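# Clear support blocks from printed bracket into scrap tray

## Task

A 3D-printed bracket sits on the table with one or more support blocks still attached. These are ribbed blocks printed beneath its overhangs, in the bracket's own plastic and colour. Remove every remaining support block and place each one wholly inside the walls of the scrap tray. The bracket must finish resting on the table. The bracket has a single thin leg under one end of its top bar, and snapping a leg off means failure. Reference image 'finished part' shows the bracket with no supports, so anything visible in it is bracket, not support. Reference image 'sliced job' shows the bracket as printed, with supports coloured in shades of green. Some supports may already be gone, and a support can be hidden behind the bracket or another support. In both images the same end of the top bar is on the left.

## Robot and tools

ROBOT AND FRAME. Two arms, left_arm and right_arm, each end in a parallel gripper. The fingers point along the gripper's +z axis and close along its y axis. Scene frame: origin at table-top height, midway between the two nominal arm bases; +x runs out over the table, +z is up, and left_arm sits on the +y side. The arm names do not match image left and right. end_effector_position (m) and end_effector_quat_wxyz are reported in this frame, for the point between the pads about 5 mm behind the fingertips. Printed positions can be off, more so at long reach. Cameras: cam_left_wrist and cam_right_wrist, both 896x504, with intrinsics as given (pinhole plus radial).

ROW FORMAT (shared by execute_actions and move). One row holds 14 numbers, each in [-1, 1], always covering both arms: dx, dy, dz, rx, ry, rz, opening for left_arm, followed by the same seven for right_arm. dx..rz are offsets, not poses. They count from that arm's Hand target as it stood when the action or move began, along scene-frame axes. The rotation rx, ry, rz is one rotation vector about the Hand target position. Scale: 1.0 = 0.6 m or 180 degrees, so 0.05 is 30 mm. A translation longer than 1.0 may be shortened along its direction. The opening is absolute, not an offset: +1 fully open (0.070 m), -1 closed; a full close takes about 1.0 s. Sending all six pose numbers as 0 re-commands the current Hand target. A 0 in the opening slot is a real command (half open), so resend the present opening to keep a gripper as it is.

execute_actions(actions, cameras). actions is a list of actions; each action is a list of up to 15 rows, each row run for one 1/30 s step, and a short list holds its final row until 15 steps (0.5 s) are used. Each row in an action counts from the action's starting Hand target, not the row before, and the next action starts from the new Hand target, so repeating an offset moves again. An empty list just returns state and images. cameras picks which images return: omitted, null or ["all"] gives all, [] gives none, an unknown name invalidates the call.

move(target, speed, blend, opening_speed, blocking, cameras). target is one 14-number row or a list of up to 15 rows that differ only in pose offsets; every row counts from the same starting Hand targets. Each gripper follows a straight path and turns the shorter way. speed: top path speed in m/s, 0.002 to 0.5, default 0.25 (rotation capped at twice that in rad/s); one number or one per target. blend: corner rounding in m for lists, default 0. opening_speed: rate of the commanded opening, per second on the -1..+1 scale, at least 0.2; without it the opening is sent at once. Paths end together, last at least 0.5 s and are cut off after 10 s. Paths do not avoid objects or the other arm; grippers lag and overshoot more at higher speed or with a nearly straight arm. blocking=false returns after about 0.5 s while the move runs; then call wait or stop before sending other motion. The result adds a move: line: done (at rest within 3 mm and 2 degrees), off_target, moving, held, fault, and limits such as paced (pose clipped) or held (steps withheld). done does not prove contact or its absence.

wait(seconds): 0 to 10; arms hold their last command, a running move continues. stop(): brakes a running move; needs braking room. zoom_image(camera, region): camera is cam_left_wrist or cam_right_wrist, region [x0, y0, x1, y1] in pixels from the top-left, at most 504x504, on the latest image that camera sent. show_instructions(): shows the reference images. finished_scene(scene, check): scene is the scene number (1 to 2); check states, per task condition, what the latest images and readings show and could hide. The first call only records the check so you can still inspect and fix; a second call ends the scene for good.

CONTROLLER. Each step the commanded pose is clipped to within 70 mm and 16 degrees of the measured gripper pose. Hand target in the result is the commanded pose after clipping and may fall short; command any remaining distance from it. A blocked gripper keeps pushing toward its Hand target until you command the target back past the gripper. A 'pose unreachable' line means the clearance check withheld a command that would bring one arm too close to the other; it does not cover fingers and does not always prevent contact. Near the first joint's axis a small gripper move can swing the whole arm.

GRIPPING. grip_measured uses the opening scale. To hold, command roughly 0.05 below its reading at first contact for full force (less for lighter). Pieces under about 2 mm between the pads get less force. Pad force is about 20 N; a fast close can press harder.

LIMITS. Contact torque load limits (N m): waist, shoulder, elbow 20.2; forearm roll, wrist pitch, wrist roll 7.04, though those three motors deliver only about 4 N m. Reaching a limit stops the arm for 10 s (torque fault). Holding loads, stretching out or pushing at an unreachable pose heats motors: MOTOR HOT appears at 65 °C, and at 80 °C the arm drops and releases (OVER-TEMPERATURE FAULT, 30 to 60 s or longer). Joint ranges (rad): waist -2.618 to 2.618, shoulder 0.000 to 3.140, elbow -2.967 to 0.000 (straight at -2.831), forearm roll -1.745 to 1.745, wrist pitch -1.220 to 1.220, wrist roll -2.094 to 2.094. Joint torque readings include arm weight, offsets and noise; positive means toward a larger joint position.

AVOID. Anything leaving the table, arms striking each other, fast impacts, hard presses, dropping pieces, and heavy force near a thin leg. Loose objects may occasionally be nudged by an outside push.

Each tool is called after "Call:" as name([rows], argument=value, ...), one row to a line, values as JSON.

Reference images:

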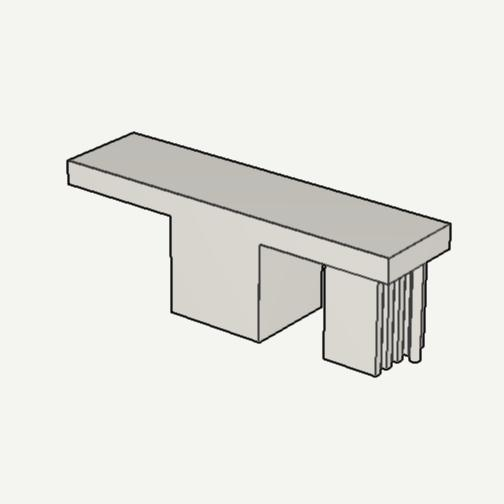

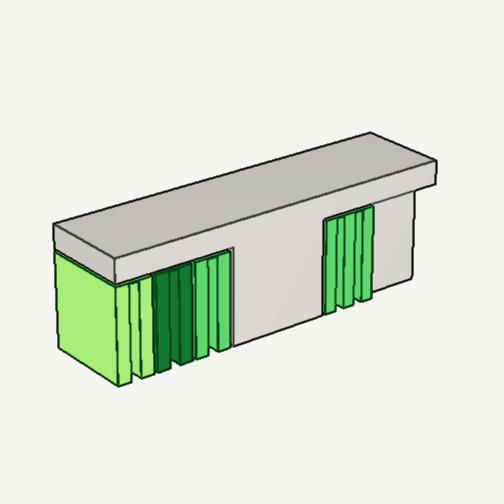

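## Session

Call:
execute_actions(actions=[])

Scene clock: 0.00 s.
left_arm: end_effector_position=(+0.2700, +0.3432, +0.2198) grip_measured=+1.00 end_effector_quat_wxyz=(+0.425, -0.441, +0.786, -0.083) | right_arm: end_effector_position=(+0.4123, -0.3241, +0.2140) grip_measured=+1.00 end_effector_quat_wxyz=(+0.182, +0.155, +0.969, +0.066)
Joint positions: left_arm=[0.508 1.011 -0.739 -0.29 0.515 -0.337 0.07] | right_arm=[-0.137 1.596 -1.481 0.138 1.176 0.133 0.07]
Joint torques (N m): no reading
Motor temperatures (°C): left_arm=[36 37 37 37 36 34] | right_arm=[34 33 35 36 38 32]
Hand target: left_arm +0.2700, +0.3432, +0.2198; +0.425, -0.441, +0.786, -0.083 | right_arm +0.4123, -0.3241, +0.2140; +0.182, +0.155, +0.969, +0.066
Tool commands: left_gripper/opening=+1.0 right_gripper/opening=+1.0

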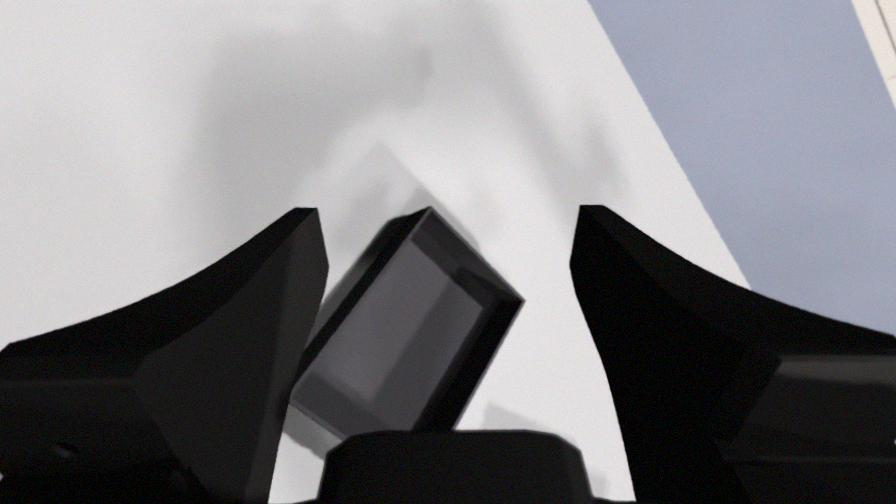

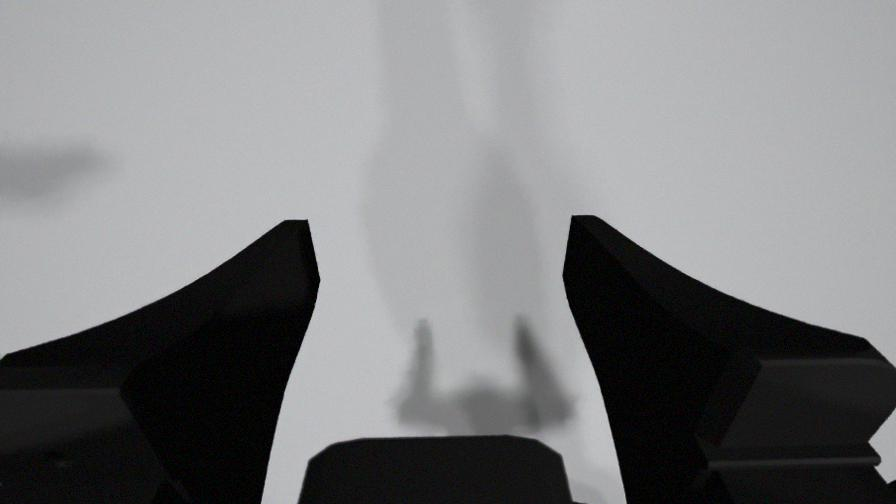

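Call:
move(target=[0, -0.05, 0.167, 0.1808, 0.0175, -0.4108, 1, -0.187, 0.04, 0.143, -0.042, -0.1494, 0.2395, 1])

Scene clock: 65.53 s.
left_arm: end_effector_position=(+0.2683, +0.3145, +0.3199) grip_measured=+1.00 end_effector_quat_wxyz=(+0.421, +0.180, +0.888, +0.026) | right_arm: end_effector_position=(+0.2989, -0.3007, +0.3001) grip_measured=+1.00 end_effector_quat_wxyz=(+0.395, -0.214, +0.892, +0.046)
Joint positions: left_arm=[0.799 1.137 -1.232 -0.708 1.231 1.252 0.07] | right_arm=[-0.495 1.019 -1.118 0.631 1.224 -1.039 0.07]
Joint torques (N m): left_arm=[-0.16 -2.42 -5.5 -0.86 -0.45 0] | right_arm=[0.08 -0.95 -3.88 0.59 -0.23 0.1]
Motor temperatures (°C): left_arm=[36 38 39 37 37 34] | right_arm=[34 36 36 36 38 32]
Hand target: left_arm +0.2679, +0.3148, +0.3200; +0.375, +0.235, +0.892, -0.093 | right_arm +0.2988, -0.3013, +0.3000; +0.368, -0.240, +0.893, +0.101
Off the commanded pose: left_arm 0.002 m, 17 deg; orientation clipped | right_arm 0.001 m, 7 deg.
joint sent to its limit (left arm) — joint 5 (wrist pitch), upper limit. The joint targets are off in orientation, not in position.
joint sent to its limit (right arm) — joint 5 (wrist pitch), upper limit. The joint targets are off in orientation, not in position.
move: off_target (left_arm, right_arm); limits=paced

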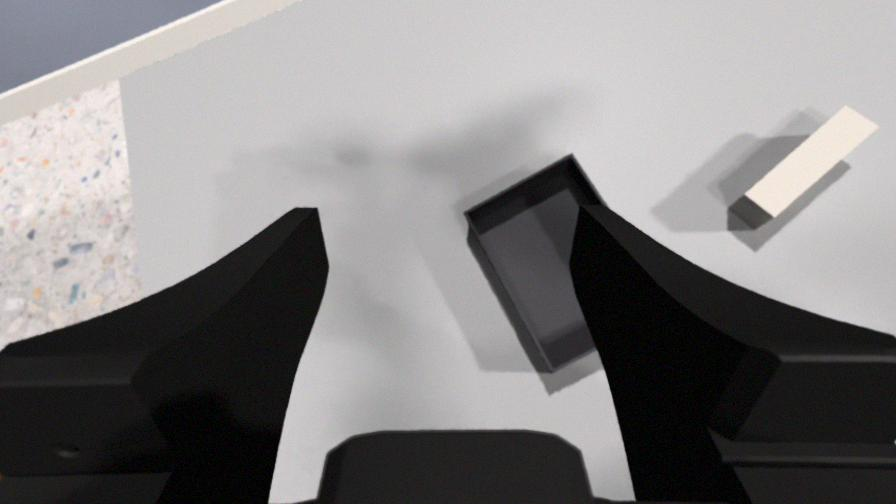

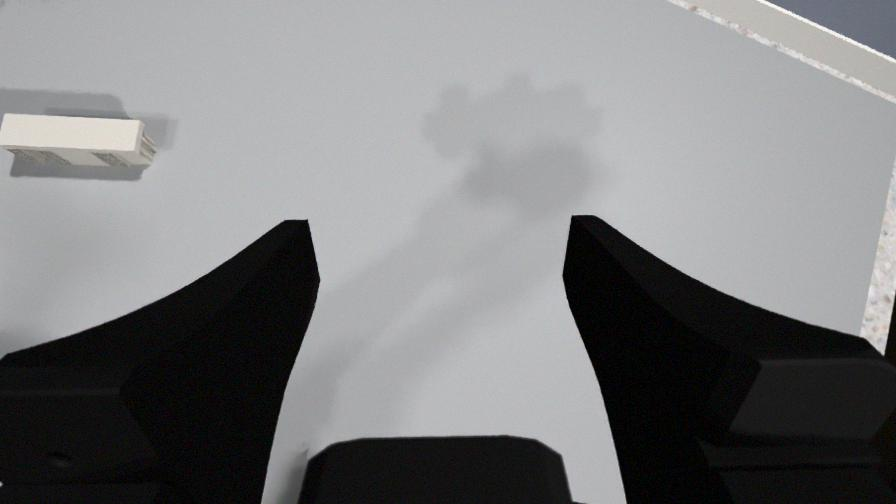

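Call:
zoom_image(camera="cam_right_wrist", region=[0, 80, 200, 200])

Call:
zoom_image(camera="cam_left_wrist", region=[640, 80, 896, 270])

Scaled by 2.520 from the camera's 896x504 image, which has a finer 1280x720 frame.

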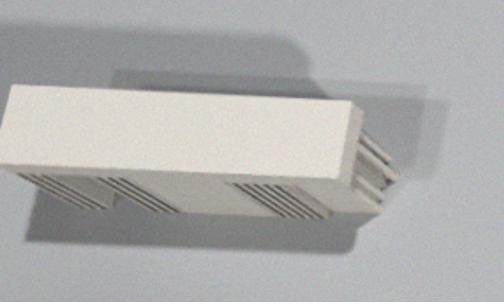

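Scaled by 1.969 from the camera's 896x504 image, which has a finer 1280x720 frame.

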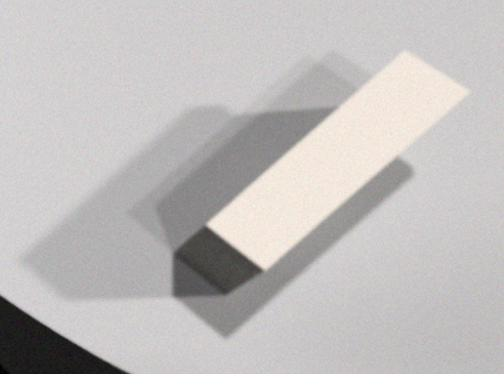

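Call:
move(target=[0.0035, -0.2913, -0.1667, -0.0019, 0.0036, 0.0516, 1, 0, 0, 0, 0, 0, 0, 1])

Scene clock: 153.20 s.
left_arm: end_effector_position=(+0.2745, +0.1408, +0.2222) grip_measured=+1.00 end_effector_quat_wxyz=(+0.380, +0.163, +0.909, -0.058) | right_arm: end_effector_position=(+0.2993, -0.3008, +0.2993) grip_measured=+1.00 end_effector_quat_wxyz=(+0.394, -0.214, +0.893, +0.047)
Joint positions: left_arm=[-0.23 1.036 -0.833 -0.106 0.67 0.174 0.07] | right_arm=[-0.494 1.022 -1.118 0.631 1.224 -1.038 0.07]
Joint torques (N m): left_arm=[-0.32 -0.76 -6.91 -0.34 -0.86 0.17] | right_arm=[-0.81 -2.95 -3.8 0.83 -0.12 -0.07]
Motor temperatures (°C): left_arm=[35 37 39 39 36 34] | right_arm=[34 33 37 36 37 32]
Hand target: left_arm +0.2746, +0.1405, +0.2222; +0.380, +0.163, +0.909, -0.059 | right_arm +0.2988, -0.3013, +0.3000; +0.368, -0.240, +0.893, +0.101
Off the commanded pose: left_arm 0.005 m, 1 deg | right_arm 0.001 m, 7 deg.
joint sent to its limit (right arm) — joint 5 (wrist pitch), upper limit. The joint targets are off in orientation, not in position.
move: off_target (left_arm, right_arm)

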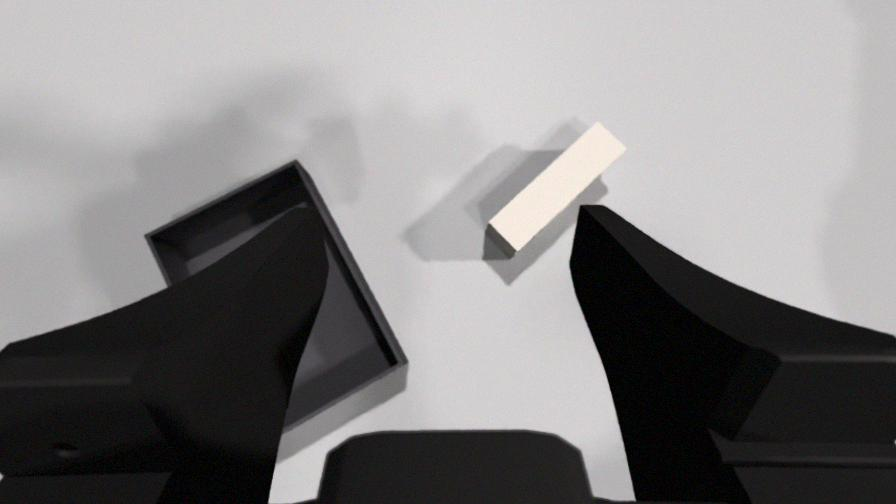

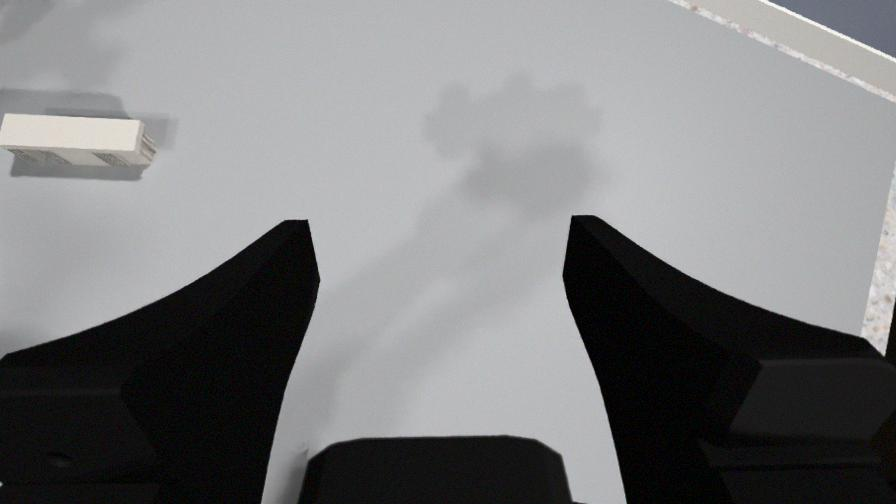

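Call:
zoom_image(camera="cam_left_wrist", region=[460, 100, 660, 300])

Scaled by 2.520 from the camera's 896x504 image, which has a finer 1280x720 frame.

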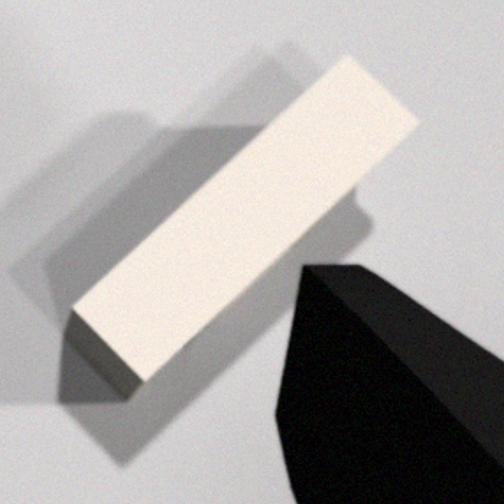

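Call:
move(target=[0.2473, -0.0858, -0.037, -0.0126, 0.2567, 0.2293, 1, 0, 0, 0, 0, 0, 0, 1], cameras=["cam_left_wrist"])

Call:
zoom_image(camera="cam_left_wrist", region=[300, 140, 600, 340])

Scene clock: 208.07 s.
left_arm: end_effector_position=(+0.4236, +0.0912, +0.2025) grip_measured=+1.00 end_effector_quat_wxyz=(+0.161, -0.197, +0.963, -0.092) | right_arm: end_effector_position=(+0.2993, -0.3008, +0.2993) grip_measured=+1.00 end_effector_quat_wxyz=(+0.394, -0.214, +0.893, +0.047)
Joint positions: left_arm=[-0.287 1.888 -1.832 -0.008 1.231 -0.697 0.07] | right_arm=[-0.494 1.022 -1.118 0.631 1.224 -1.038 0.07]
Joint torques (N m): left_arm=[0.92 -9.37 -5.26 -0.17 -0.47 0.08] | right_arm=[-0.45 -3.37 -3.59 0.74 -0.04 -0.06]
Motor temperatures (°C): left_arm=[35 37 40 37 36 34] | right_arm=[34 33 36 36 37 32]
Hand target: left_arm +0.4236, +0.0915, +0.2030; +0.040, -0.201, +0.978, -0.024 | right_arm +0.2988, -0.3013, +0.3000; +0.368, -0.240, +0.893, +0.101
Off the commanded pose: left_arm 0.003 m, 21 deg; orientation clipped | right_arm 0.001 m, 7 deg.
joint sent to its limit (left arm) — joint 5 (wrist pitch), upper limit. The joint targets are off in position and orientation.
joint sent to its limit (right arm) — joint 5 (wrist pitch), upper limit. The joint targets are off in orientation, not in position.
move: off_target (left_arm, right_arm); limits=paced
Images, in order (width x height): cam_left_wrist 896x504.

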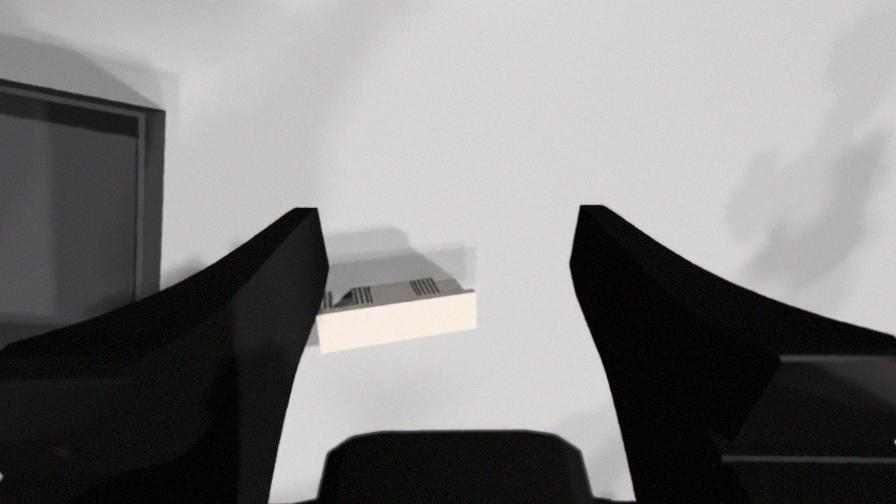

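Scaled by 1.680 from the camera's 896x504 image, which has a finer 1280x720 frame.

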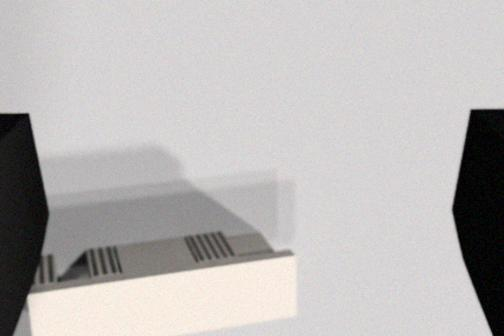

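Call:
move(target=[0.0, 0.06, -0.1, 0, 0, 0, 1, 0, 0, 0, 0, 0, 0, 1], cameras=["cam_left_wrist"])

Call:
zoom_image(camera="cam_left_wrist", region=[320, 160, 580, 340])

Scene clock: 257.30 s.
left_arm: end_effector_position=(+0.4228, +0.1266, +0.1412) grip_measured=+1.00 end_effector_quat_wxyz=(+0.095, -0.200, +0.974, -0.051) | right_arm: end_effector_position=(+0.2993, -0.3008, +0.2993) grip_measured=+1.00 end_effector_quat_wxyz=(+0.394, -0.214, +0.893, +0.047)
Joint positions: left_arm=[-0.207 1.975 -1.762 -0.018 1.231 -0.614 0.07] | right_arm=[-0.494 1.022 -1.118 0.631 1.224 -1.038 0.07]
Joint torques (N m): left_arm=[-0.56 -9.93 -6.4 0.03 -0.02 0.03] | right_arm=[0.2 -2.01 -3.46 0.67 0.06 0.01]
Motor temperatures (°C): left_arm=[35 42 39 37 36 34] | right_arm=[34 33 35 36 37 32]
Hand target: left_arm +0.4232, +0.1262, +0.1426; +0.038, -0.200, +0.979, -0.025 | right_arm +0.2988, -0.3013, +0.3000; +0.368, -0.240, +0.893, +0.101
Off the commanded pose: left_arm 0.002 m, 7 deg | right_arm 0.001 m, 7 deg.
joint sent to its limit (left arm) — joint 5 (wrist pitch), upper limit. The joint targets are off in orientation, not in position.
joint sent to its limit (right arm) — joint 5 (wrist pitch), upper limit. The joint targets are off in orientation, not in position.
move: off_target (left_arm, right_arm)
Images, in order (width x height): cam_left_wrist 896x504.

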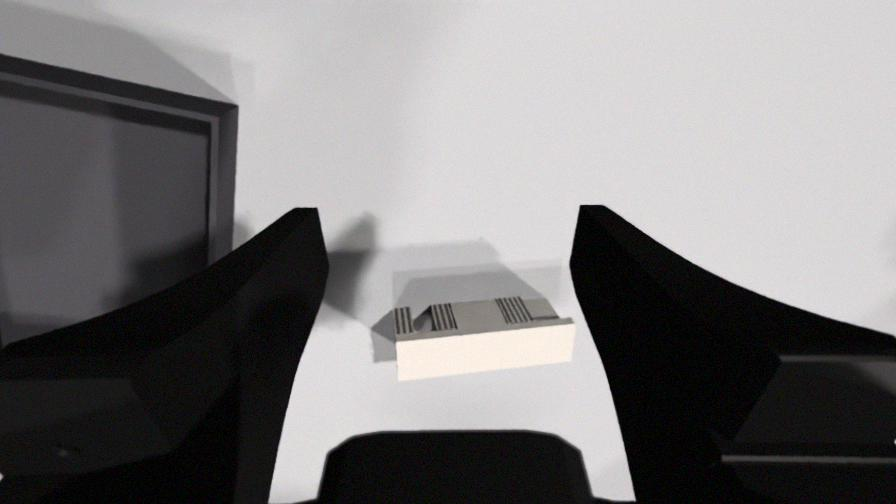

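Scaled by 1.938 from the camera's 896x504 image, which has a finer 1280x720 frame.

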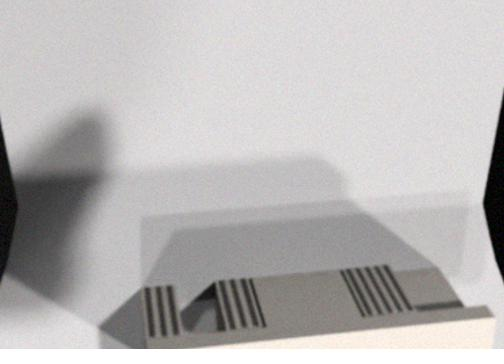

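Call:
zoom_image(camera="cam_left_wrist", region=[380, 280, 590, 390])

Scaled by 2.400 from the camera's 896x504 image, which has a finer 1280x720 frame.

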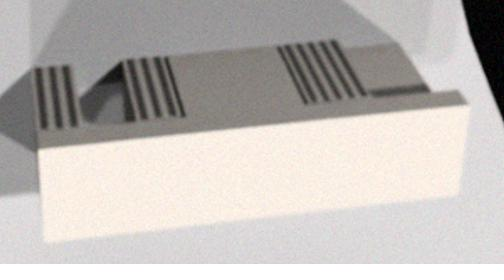

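Call:
move(target=[-0.122, 0.29, 0.0957, 0, 0, 0, 1, -0.008, 0.309, -0.352, 0.3756, 0.1419, -0.3065, 1])

Scene clock: 311.33 s.
left_arm: end_effector_position=(+0.3460, +0.2992, +0.1957) grip_measured=+1.00 end_effector_quat_wxyz=(+0.138, -0.202, +0.969, -0.025) | right_arm: end_effector_position=(+0.2950, -0.1092, +0.0906) grip_measured=+1.00 end_effector_quat_wxyz=(+0.246, +0.430, +0.749, +0.440)
Joint positions: left_arm=[0.249 1.622 -1.47 -0.063 1.231 -0.156 0.07] | right_arm=[0.759 1.382 -0.235 0.332 -0.563 1.398 0.07]
Joint torques (N m): left_arm=[-0.6 -5.13 -5.58 -0.03 -0.23 0.03] | right_arm=[-0.5 -2.72 -2.03 -0.09 -0.77 -0.06]
Motor temperatures (°C): left_arm=[35 44 39 36 35 34] | right_arm=[34 33 35 36 37 32]
Hand target: left_arm +0.3461, +0.2991, +0.1961; +0.035, -0.200, +0.979, -0.028 | right_arm +0.2949, -0.1093, +0.0904; +0.246, +0.430, +0.749, +0.440
Off the commanded pose: left_arm 0.006 m, 12 deg | right_arm 0.007 m, 1 deg.
joint sent to its limit (left arm) — joint 5 (wrist pitch), upper limit. The joint targets are off in position and orientation.
move: off_target (left_arm, right_arm)

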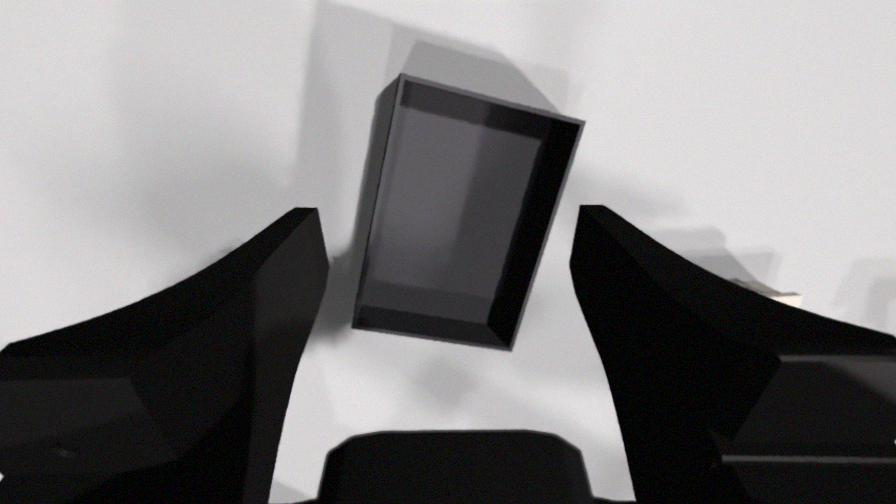

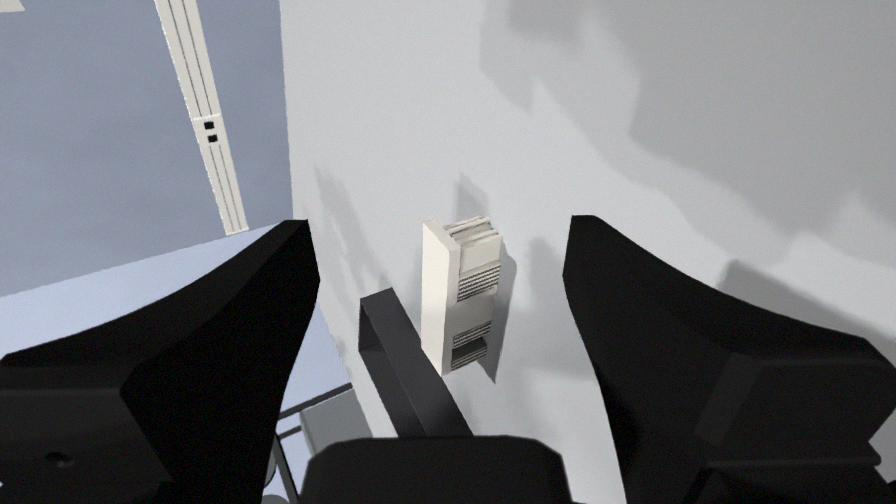

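Call:
zoom_image(camera="cam_right_wrist", region=[380, 200, 560, 400])

Call:
zoom_image(camera="cam_right_wrist", region=[410, 210, 510, 310])

Call:
zoom_image(camera="cam_right_wrist", region=[410, 290, 510, 390])

Scaled by 2.520 from the camera's 896x504 image, which has a finer 1280x720 frame.

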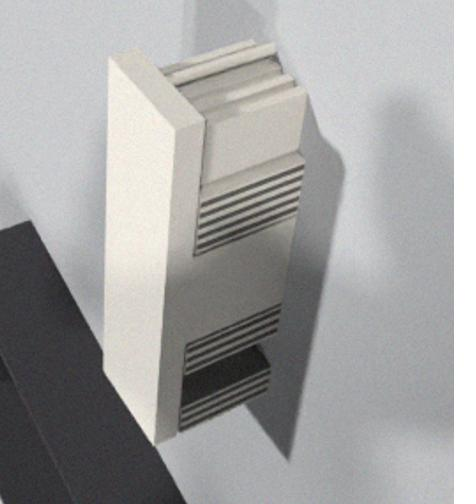

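Scaled by 5.040 from the camera's 896x504 image, which has a finer 1280x720 frame.

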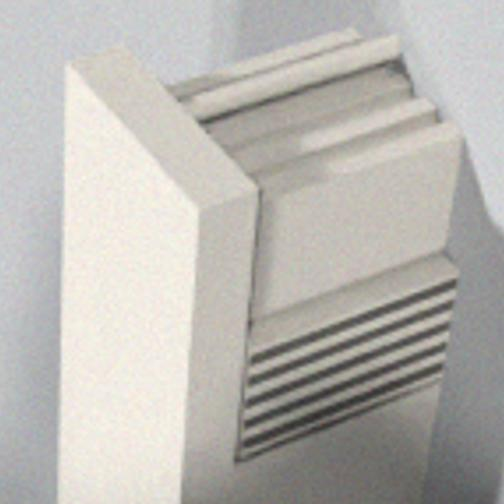

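Scaled by 5.040 from the camera's 896x504 image, which has a finer 1280x720 frame.

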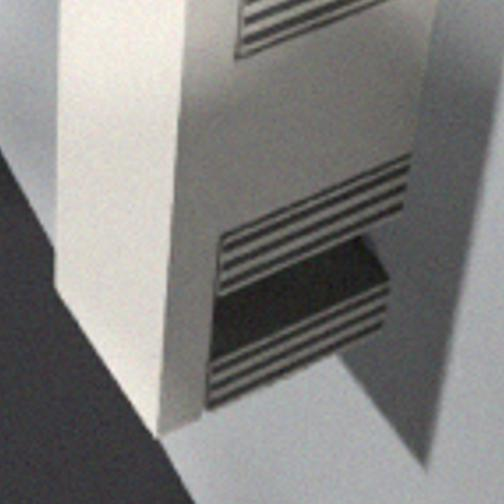

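Call:
move([
  [0, 0, 0, 0, 0, 0, 1, -0.05, 0.0, 0.2, 0, 0, 0, 1],
  [0, 0, 0, 0, 0, 0, 1, -0.008, 0.05, 0.2, -0.3573, -0.2306, 0.5678, 1],
], cameras=["cam_right_wrist"])

Scene clock: 651.70 s.
left_arm: end_effector_position=(+0.3460, +0.2992, +0.1957) grip_measured=+1.00 end_effector_quat_wxyz=(+0.138, -0.202, +0.969, -0.025) | right_arm: end_effector_position=(+0.2912, -0.0826, +0.2096) grip_measured=+1.00 end_effector_quat_wxyz=(+0.203, -0.587, +0.770, +0.150)
Joint positions: left_arm=[0.249 1.622 -1.47 -0.063 1.231 -0.156 0.07] | right_arm=[0.463 1.427 -1.234 0.413 1.142 -0.969 0.07]
Joint torques (N m): left_arm=[0.32 -7.18 -6.07 -0.07 -0.26 0.05] | right_arm=[0.09 -5.14 -3.9 0.69 -0.28 0.16]
Motor temperatures (°C): left_arm=[34 39 39 36 35 34] | right_arm=[33 33 34 35 41 32]
Hand target: left_arm +0.3461, +0.2991, +0.1961; +0.035, -0.200, +0.979, -0.028 | right_arm +0.2911, -0.0826, +0.2095; +0.203, -0.586, +0.770, +0.151
Off the commanded pose: left_arm 0.000 m, 12 deg | right_arm 0.003 m, 1 deg.
joint sent to its limit (left arm) — joint 5 (wrist pitch), upper limit. The joint targets are off in orientation, not in position.
move: off_target (left_arm)
Images, in order (width x height): cam_right_wrist 896x504.

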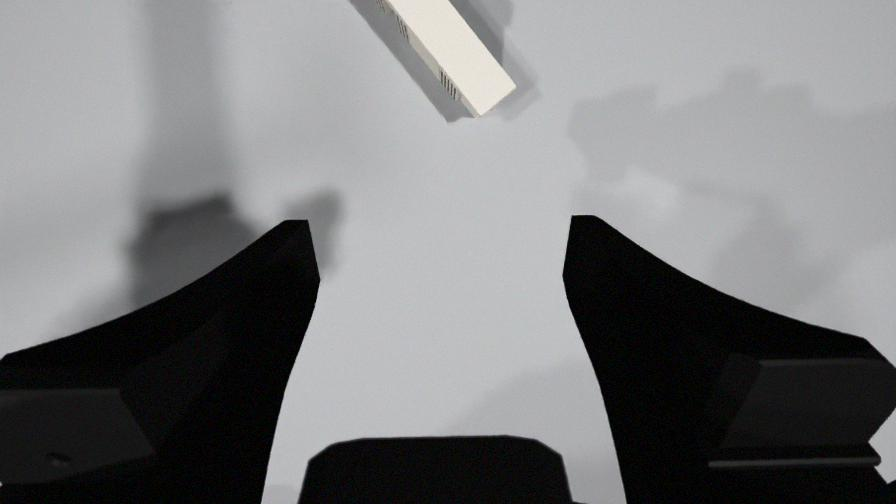

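Call:
move(target=[0, 0, 0, 0, 0, 0, 1, 0.0598, 0.216, -0.1825, -0.1655, -0.0095, 0.2103, 1], cameras=["cam_right_wrist"])

Scene clock: 689.67 s.
left_arm: end_effector_position=(+0.3460, +0.2992, +0.1957) grip_measured=+1.00 end_effector_quat_wxyz=(+0.138, -0.202, +0.969, -0.025) | right_arm: end_effector_position=(+0.3259, +0.0491, +0.0997) grip_measured=+1.00 end_effector_quat_wxyz=(-0.066, +0.833, -0.549, +0.010)
Joint positions: left_arm=[0.249 1.622 -1.47 -0.063 1.231 -0.156 0.07] | right_arm=[0.888 2.076 -1.774 -0.004 1.224 -1.105 0.07]
Joint torques (N m): left_arm=[0.99 -5.39 -5.51 -0.08 -0.26 0.08] | right_arm=[-0.8 -10.37 -3.62 0.19 -0.02 0.12]
Motor temperatures (°C): left_arm=[34 40 39 36 35 34] | right_arm=[33 35 34 36 39 32]
Hand target: left_arm +0.3461, +0.2991, +0.1961; +0.035, -0.200, +0.979, -0.028 | right_arm +0.3263, +0.0489, +0.1005; -0.003, +0.835, -0.551, +0.001
Off the commanded pose: left_arm 0.000 m, 12 deg | right_arm 0.002 m, 8 deg.
joint sent to its limit (left arm) — joint 5 (wrist pitch), upper limit. The joint targets are off in orientation, not in position.
joint sent to its limit (right arm) — joint 5 (wrist pitch), upper limit. The joint targets are off in orientation, not in position.
move: off_target (left_arm, right_arm)
Images, in order (width x height): cam_right_wrist 896x504.

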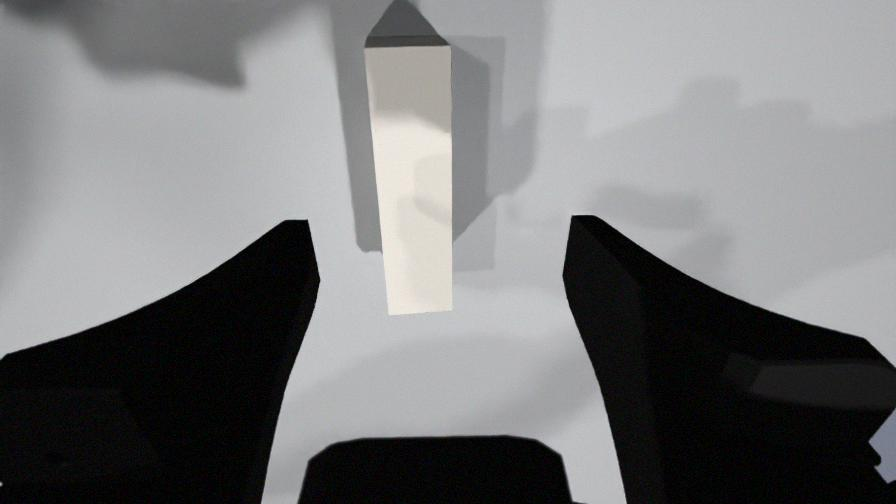

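Call:
move(target=[0, 0, 0, 0, 0, 0, 1, -0.0048, -0.0088, -0.1308, 0, 0, 0, 1], speed=0.12, cameras=["cam_right_wrist"])

Scene clock: 721.17 s.
left_arm: end_effector_position=(+0.3460, +0.2992, +0.1957) grip_measured=+1.00 end_effector_quat_wxyz=(+0.138, -0.202, +0.969, -0.025) | right_arm: end_effector_position=(+0.3225, +0.0438, +0.0206) grip_measured=+1.00 end_effector_quat_wxyz=(-0.002, +0.835, -0.550, +0.002)
Joint positions: left_arm=[0.249 1.622 -1.47 -0.063 1.231 -0.156 0.07] | right_arm=[0.887 2.23 -1.732 -0.004 1.155 -1.107 0.07]
Joint torques (N m): left_arm=[1.02 -5.82 -6.03 -0.08 -0.26 0.1] | right_arm=[-0.78 -11.6 -3.75 0.21 -0.03 -0.06]
Motor temperatures (°C): left_arm=[34 39 39 36 35 34] | right_arm=[33 39 34 35 38 32]
Hand target: left_arm +0.3461, +0.2991, +0.1961; +0.035, -0.200, +0.979, -0.028 | right_arm +0.3229, +0.0440, +0.0217; -0.003, +0.835, -0.550, +0.002
Off the commanded pose: left_arm 0.000 m, 12 deg | right_arm 0.002 m, 0 deg.
joint sent to its limit (left arm) — joint 5 (wrist pitch), upper limit. The joint targets are off in orientation, not in position.
move: off_target (left_arm)
Images, in order (width x height): cam_right_wrist 896x504.

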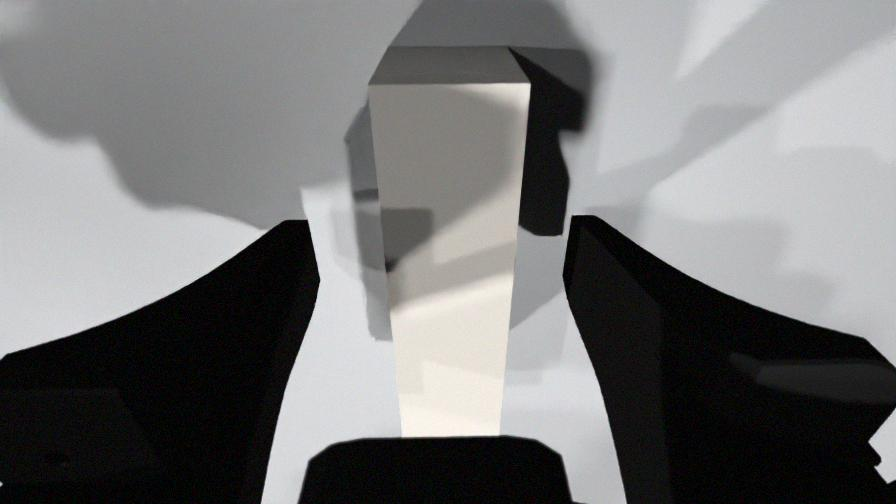

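Call:
move(target=[0, 0, 0, 0, 0, 0, 1, 0.0038, 0.0017, 0, 0, 0, 0, 1], speed=0.05, cameras=[])

Call:
move(target=[0, 0, 0, 0, 0, 0, 1, 0, 0, 0, 0, 0, 0, -0.28], opening_speed=0.5, cameras=["cam_right_wrist"])

Scene clock: 741.43 s.
left_arm: end_effector_position=(+0.3460, +0.2992, +0.1957) grip_measured=+1.00 end_effector_quat_wxyz=(+0.138, -0.202, +0.969, -0.025) | right_arm: end_effector_position=(+0.3251, +0.0450, +0.0218) grip_measured=+1.00 end_effector_quat_wxyz=(-0.003, +0.835, -0.550, +0.002)
Joint positions: left_arm=[0.249 1.622 -1.47 -0.063 1.231 -0.156 0.07] | right_arm=[0.884 2.236 -1.747 -0.004 1.162 -1.109 0.07]
Joint torques (N m): left_arm=[0.95 -6.78 -5.8 -0.09 -0.26 0.1] | right_arm=[-0.79 -9.88 -4.36 0.11 0.09 -0.06]
Motor temperatures (°C): left_arm=[34 40 39 36 35 34] | right_arm=[33 41 35 35 37 32]
Hand target: left_arm +0.3461, +0.2991, +0.1961; +0.035, -0.200, +0.979, -0.028 | right_arm +0.3251, +0.0450, +0.0217; -0.003, +0.835, -0.550, +0.002
Off the commanded pose: left_arm 0.000 m, 12 deg | right_arm 0.000 m, 0 deg.
joint sent to its limit (left arm) — joint 5 (wrist pitch), upper limit. The joint targets are off in orientation, not in position.
move: off_target (left_arm)
No camera images: "cameras" was empty.

Scene clock: 744.20 s.
left_arm: end_effector_position=(+0.3460, +0.2992, +0.1957) grip_measured=+1.00 end_effector_quat_wxyz=(+0.138, -0.202, +0.969, -0.025) | right_arm: end_effector_position=(+0.3251, +0.0450, +0.0218) grip_measured=-0.17 end_effector_quat_wxyz=(-0.003, +0.835, -0.550, +0.002)
Joint positions: left_arm=[0.249 1.622 -1.47 -0.063 1.231 -0.156 0.07] | right_arm=[0.884 2.236 -1.747 -0.004 1.162 -1.109 0.029]
Joint torques (N m): left_arm=[0.87 -6.29 -5.51 -0.09 -0.26 0.11] | right_arm=[-0.8 -9.91 -3.91 -0.03 0.03 -0.04]
Motor temperatures (°C): left_arm=[34 40 39 36 35 34] | right_arm=[33 41 35 35 37 32]
Hand target: left_arm +0.3461, +0.2991, +0.1961; +0.035, -0.200, +0.979, -0.028 | right_arm +0.3251, +0.0450, +0.0217; -0.003, +0.835, -0.550, +0.002
Off the commanded pose: left_arm 0.000 m, 12 deg | right_arm 0.000 m, 0 deg.
joint sent to its limit (left arm) — joint 5 (wrist pitch), upper limit. The joint targets are off in orientation, not in position.
move: off_target (left_arm)
Images, in order (width x height): cam_right_wrist 896x504.

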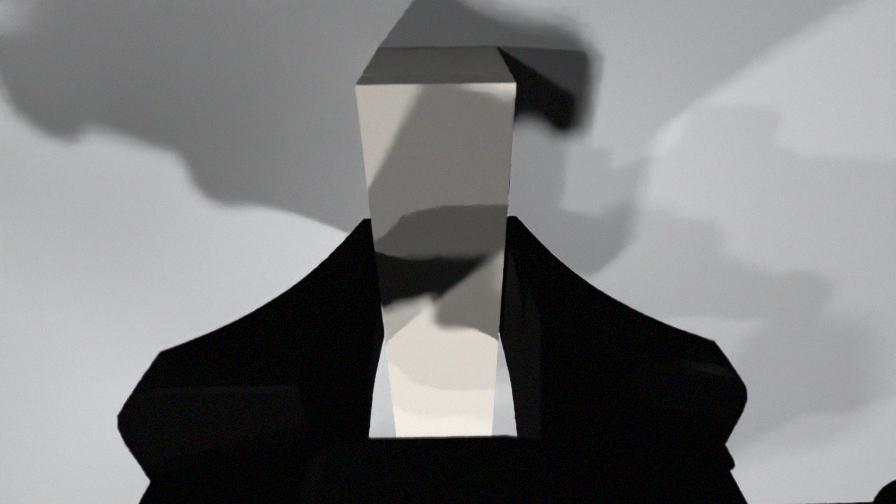

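Call:
move(target=[0, 0, 0, 0, 0, 0, 1, 0, 0, 0.03, 0, 0, 0, -0.28], speed=0.05, cameras=["cam_right_wrist"])

Scene clock: 791.67 s.
left_arm: end_effector_position=(+0.3460, +0.2992, +0.1957) grip_measured=+1.00 end_effector_quat_wxyz=(+0.138, -0.202, +0.969, -0.025) | right_arm: end_effector_position=(+0.3250, +0.0449, +0.0396) grip_measured=-0.17 end_effector_quat_wxyz=(-0.003, +0.835, -0.550, +0.002)
Joint positions: left_arm=[0.249 1.622 -1.47 -0.063 1.231 -0.156 0.07] | right_arm=[0.884 2.217 -1.786 -0.004 1.221 -1.109 0.029]
Joint torques (N m): left_arm=[0.8 -5.84 -5.35 -0.1 -0.25 0.13] | right_arm=[-0.77 -11.29 -3.84 -0.1 -0.06 0.02]
Motor temperatures (°C): left_arm=[34 40 38 36 35 34] | right_arm=[33 41 34 35 37 32]
Hand target: left_arm +0.3461, +0.2991, +0.1961; +0.035, -0.200, +0.979, -0.028 | right_arm +0.3253, +0.0448, +0.0397; -0.003, +0.835, -0.550, +0.002
Off the commanded pose: left_arm 0.000 m, 12 deg | right_arm 0.000 m, 0 deg.
joint sent to its limit (left arm) — joint 5 (wrist pitch), upper limit. The joint targets are off in orientation, not in position.
move: off_target (left_arm)
Images, in order (width x height): cam_right_wrist 896x504.

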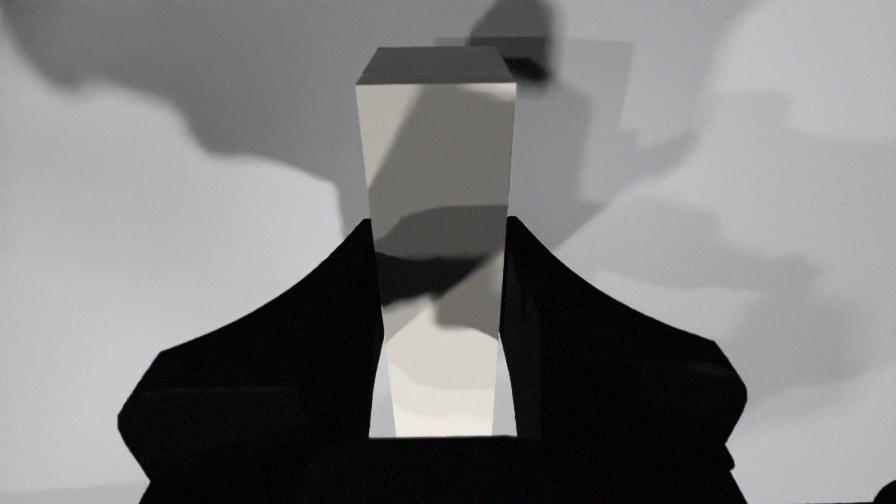

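Call:
move(target=[0, 0, 0, 0, 0, 0, 1, 0.058, -0.0747, 0, 0, 0, -0.34, -0.28], speed=0.15)

Scene clock: 798.70 s.
left_arm: end_effector_position=(+0.3460, +0.2992, +0.1957) grip_measured=+1.00 end_effector_quat_wxyz=(+0.138, -0.202, +0.969, -0.025) | right_arm: end_effector_position=(+0.3603, -0.0002, +0.0391) grip_measured=-0.17 end_effector_quat_wxyz=(+0.001, -0.438, +0.899, -0.004)
Joint positions: left_arm=[0.249 1.622 -1.47 -0.063 1.231 -0.156 0.07] | right_arm=[0.757 2.193 -1.74 -0.008 1.206 -0.164 0.029]
Joint torques (N m): left_arm=[0.27 -7.2 -6.45 -0.11 -0.25 0.17] | right_arm=[-0.61 -11.59 -2.93 -0.1 -0.18 -0.12]
Motor temperatures (°C): left_arm=[34 40 38 36 35 34] | right_arm=[33 41 34 35 37 32]
Hand target: left_arm +0.3461, +0.2991, +0.1961; +0.035, -0.200, +0.979, -0.028 | right_arm +0.3604, -0.0001, +0.0393; +0.001, -0.439, +0.899, -0.004
Off the commanded pose: left_arm 0.000 m, 12 deg | right_arm 0.001 m, 0 deg.
joint sent to its limit (left arm) — joint 5 (wrist pitch), upper limit. The joint targets are off in orientation, not in position.
move: off_target (left_arm)

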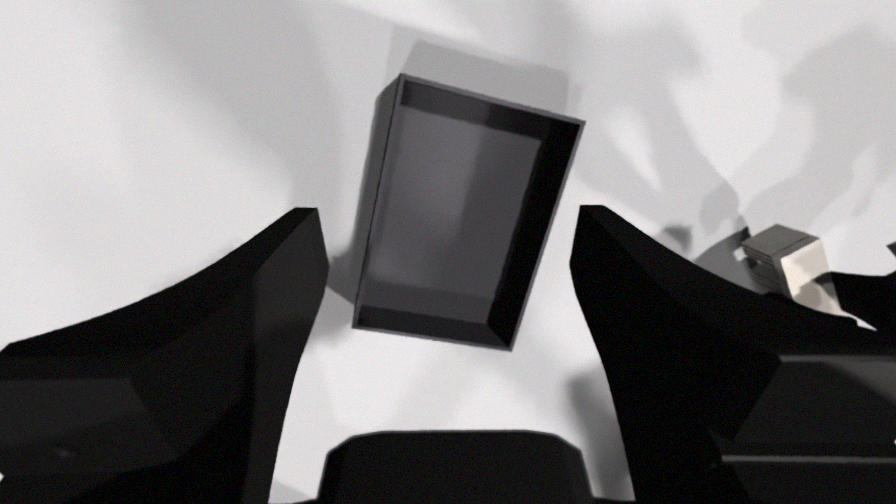

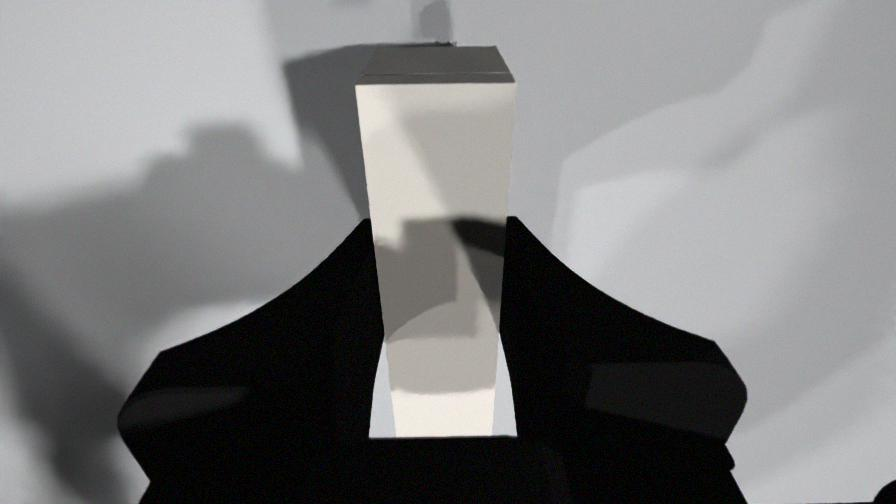

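Call:
move(target=[-0.160, -0.265, -0.110, -0.0543, -0.386, -0.3195, 1, 0, 0, 0, 0, 0, 0, -0.28], cameras=["cam_left_wrist"])

Scene clock: 820.03 s.
left_arm: end_effector_position=(+0.2534, +0.1339, +0.1315) grip_measured=+1.00 end_effector_quat_wxyz=(+0.454, +0.301, +0.812, -0.209) | right_arm: end_effector_position=(+0.3603, -0.0002, +0.0391) grip_measured=-0.17 end_effector_quat_wxyz=(+0.001, -0.438, +0.899, -0.004)
Joint positions: left_arm=[0.343 1.231 -0.368 -1.451 0.905 2.106 0.07] | right_arm=[0.757 2.193 -1.74 -0.008 1.206 -0.164 0.029]
Joint torques (N m): left_arm=[0.18 -3.04 -4.69 -0.96 0.37 0.19] | right_arm=[0.66 -11.4 -3.34 0.13 -0.16 -0.06]
Motor temperatures (°C): left_arm=[34 40 38 36 35 34] | right_arm=[33 42 34 35 37 32]
Hand target: left_arm +0.2535, +0.1340, +0.1314; +0.537, +0.317, +0.750, -0.221 | right_arm +0.3604, -0.0001, +0.0393; +0.001, -0.439, +0.899, -0.004
Off the commanded pose: left_arm 0.007 m, 11 deg | right_arm 0.000 m, 0 deg.
joint sent to its limit (left arm) — joint 6 (wrist roll), upper limit. The joint targets are off in position and orientation.
move: off_target (left_arm)
Images, in order (width x height): cam_left_wrist 896x504.

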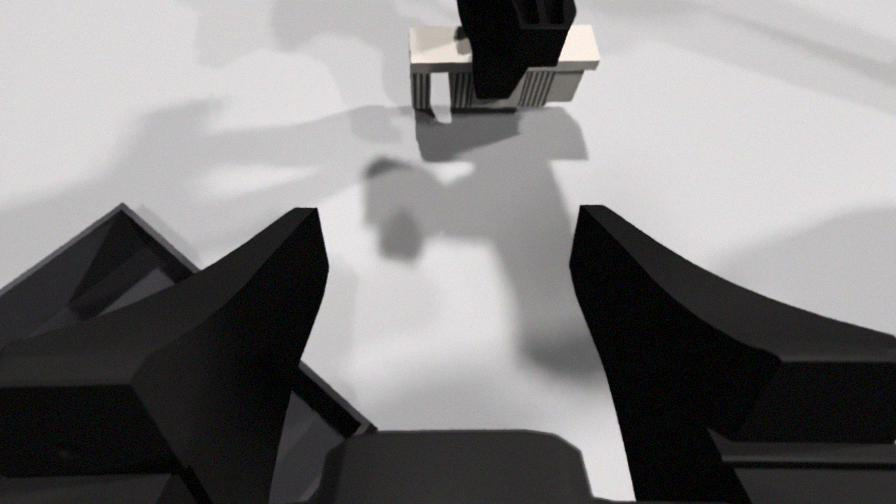

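Call:
zoom_image(camera="cam_left_wrist", region=[380, 0, 630, 140])

Scaled by 2.016 from the camera's 896x504 image, which has a finer 1280x720 frame.

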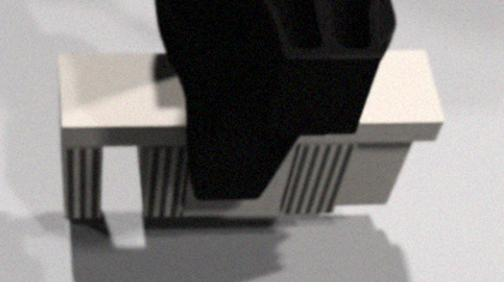

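Call:
move(target=[0, 0, 0, 0, 0, 0, 1, 0, 0, -0.0297, 0, 0, 0, -0.28], speed=0.04, cameras=["cam_left_wrist"])

Scene clock: 879.10 s.
left_arm: end_effector_position=(+0.2534, +0.1339, +0.1321) grip_measured=+1.00 end_effector_quat_wxyz=(+0.455, +0.301, +0.812, -0.209) | right_arm: end_effector_position=(+0.3605, +0.0000, +0.0217) grip_measured=-0.17 end_effector_quat_wxyz=(+0.002, -0.438, +0.899, -0.003)
Joint positions: left_arm=[0.343 1.229 -0.368 -1.452 0.905 2.106 0.07] | right_arm=[0.757 2.213 -1.704 -0.008 1.148 -0.164 0.029]
Joint torques (N m): left_arm=[-0.39 -1 -4.24 -0.96 0.31 0.18] | right_arm=[0.67 -9.56 -3.04 0.1 -0.01 0.05]
Motor temperatures (°C): left_arm=[34 38 37 37 35 34] | right_arm=[33 43 34 35 37 32]
Hand target: left_arm +0.2535, +0.1340, +0.1314; +0.537, +0.317, +0.750, -0.221 | right_arm +0.3603, +0.0000, +0.0214; +0.001, -0.439, +0.899, -0.004
Off the commanded pose: left_arm 0.001 m, 12 deg | right_arm 0.000 m, 0 deg.
joint sent to its limit (left arm) — joint 6 (wrist roll), upper limit. The joint targets are off in orientation, not in position.
move: off_target (left_arm)
Images, in order (width x height): cam_left_wrist 896x504.

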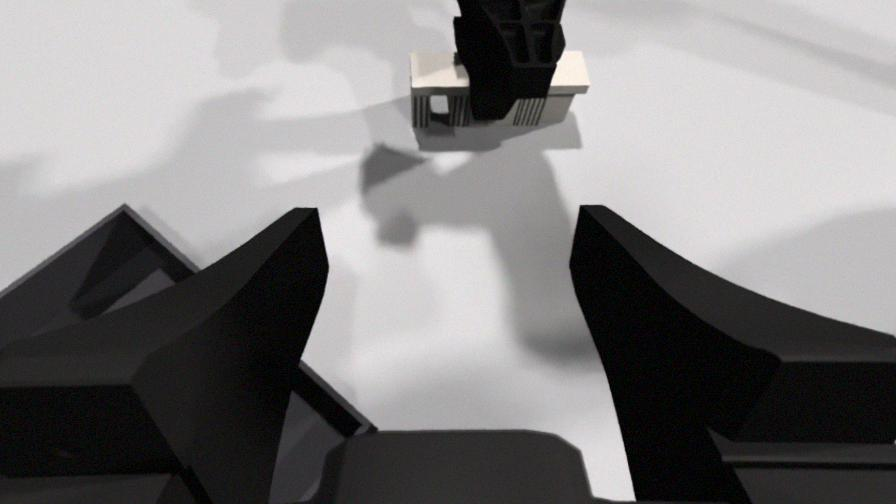

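Call:
zoom_image(camera="cam_left_wrist", region=[390, 30, 610, 150])

Scaled by 2.291 from the camera's 896x504 image, which has a finer 1280x720 frame.

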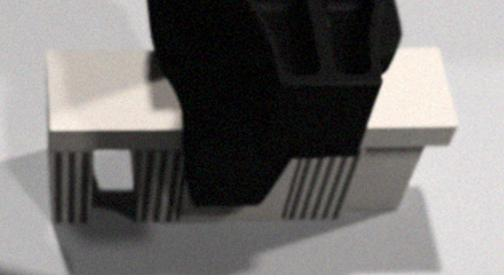

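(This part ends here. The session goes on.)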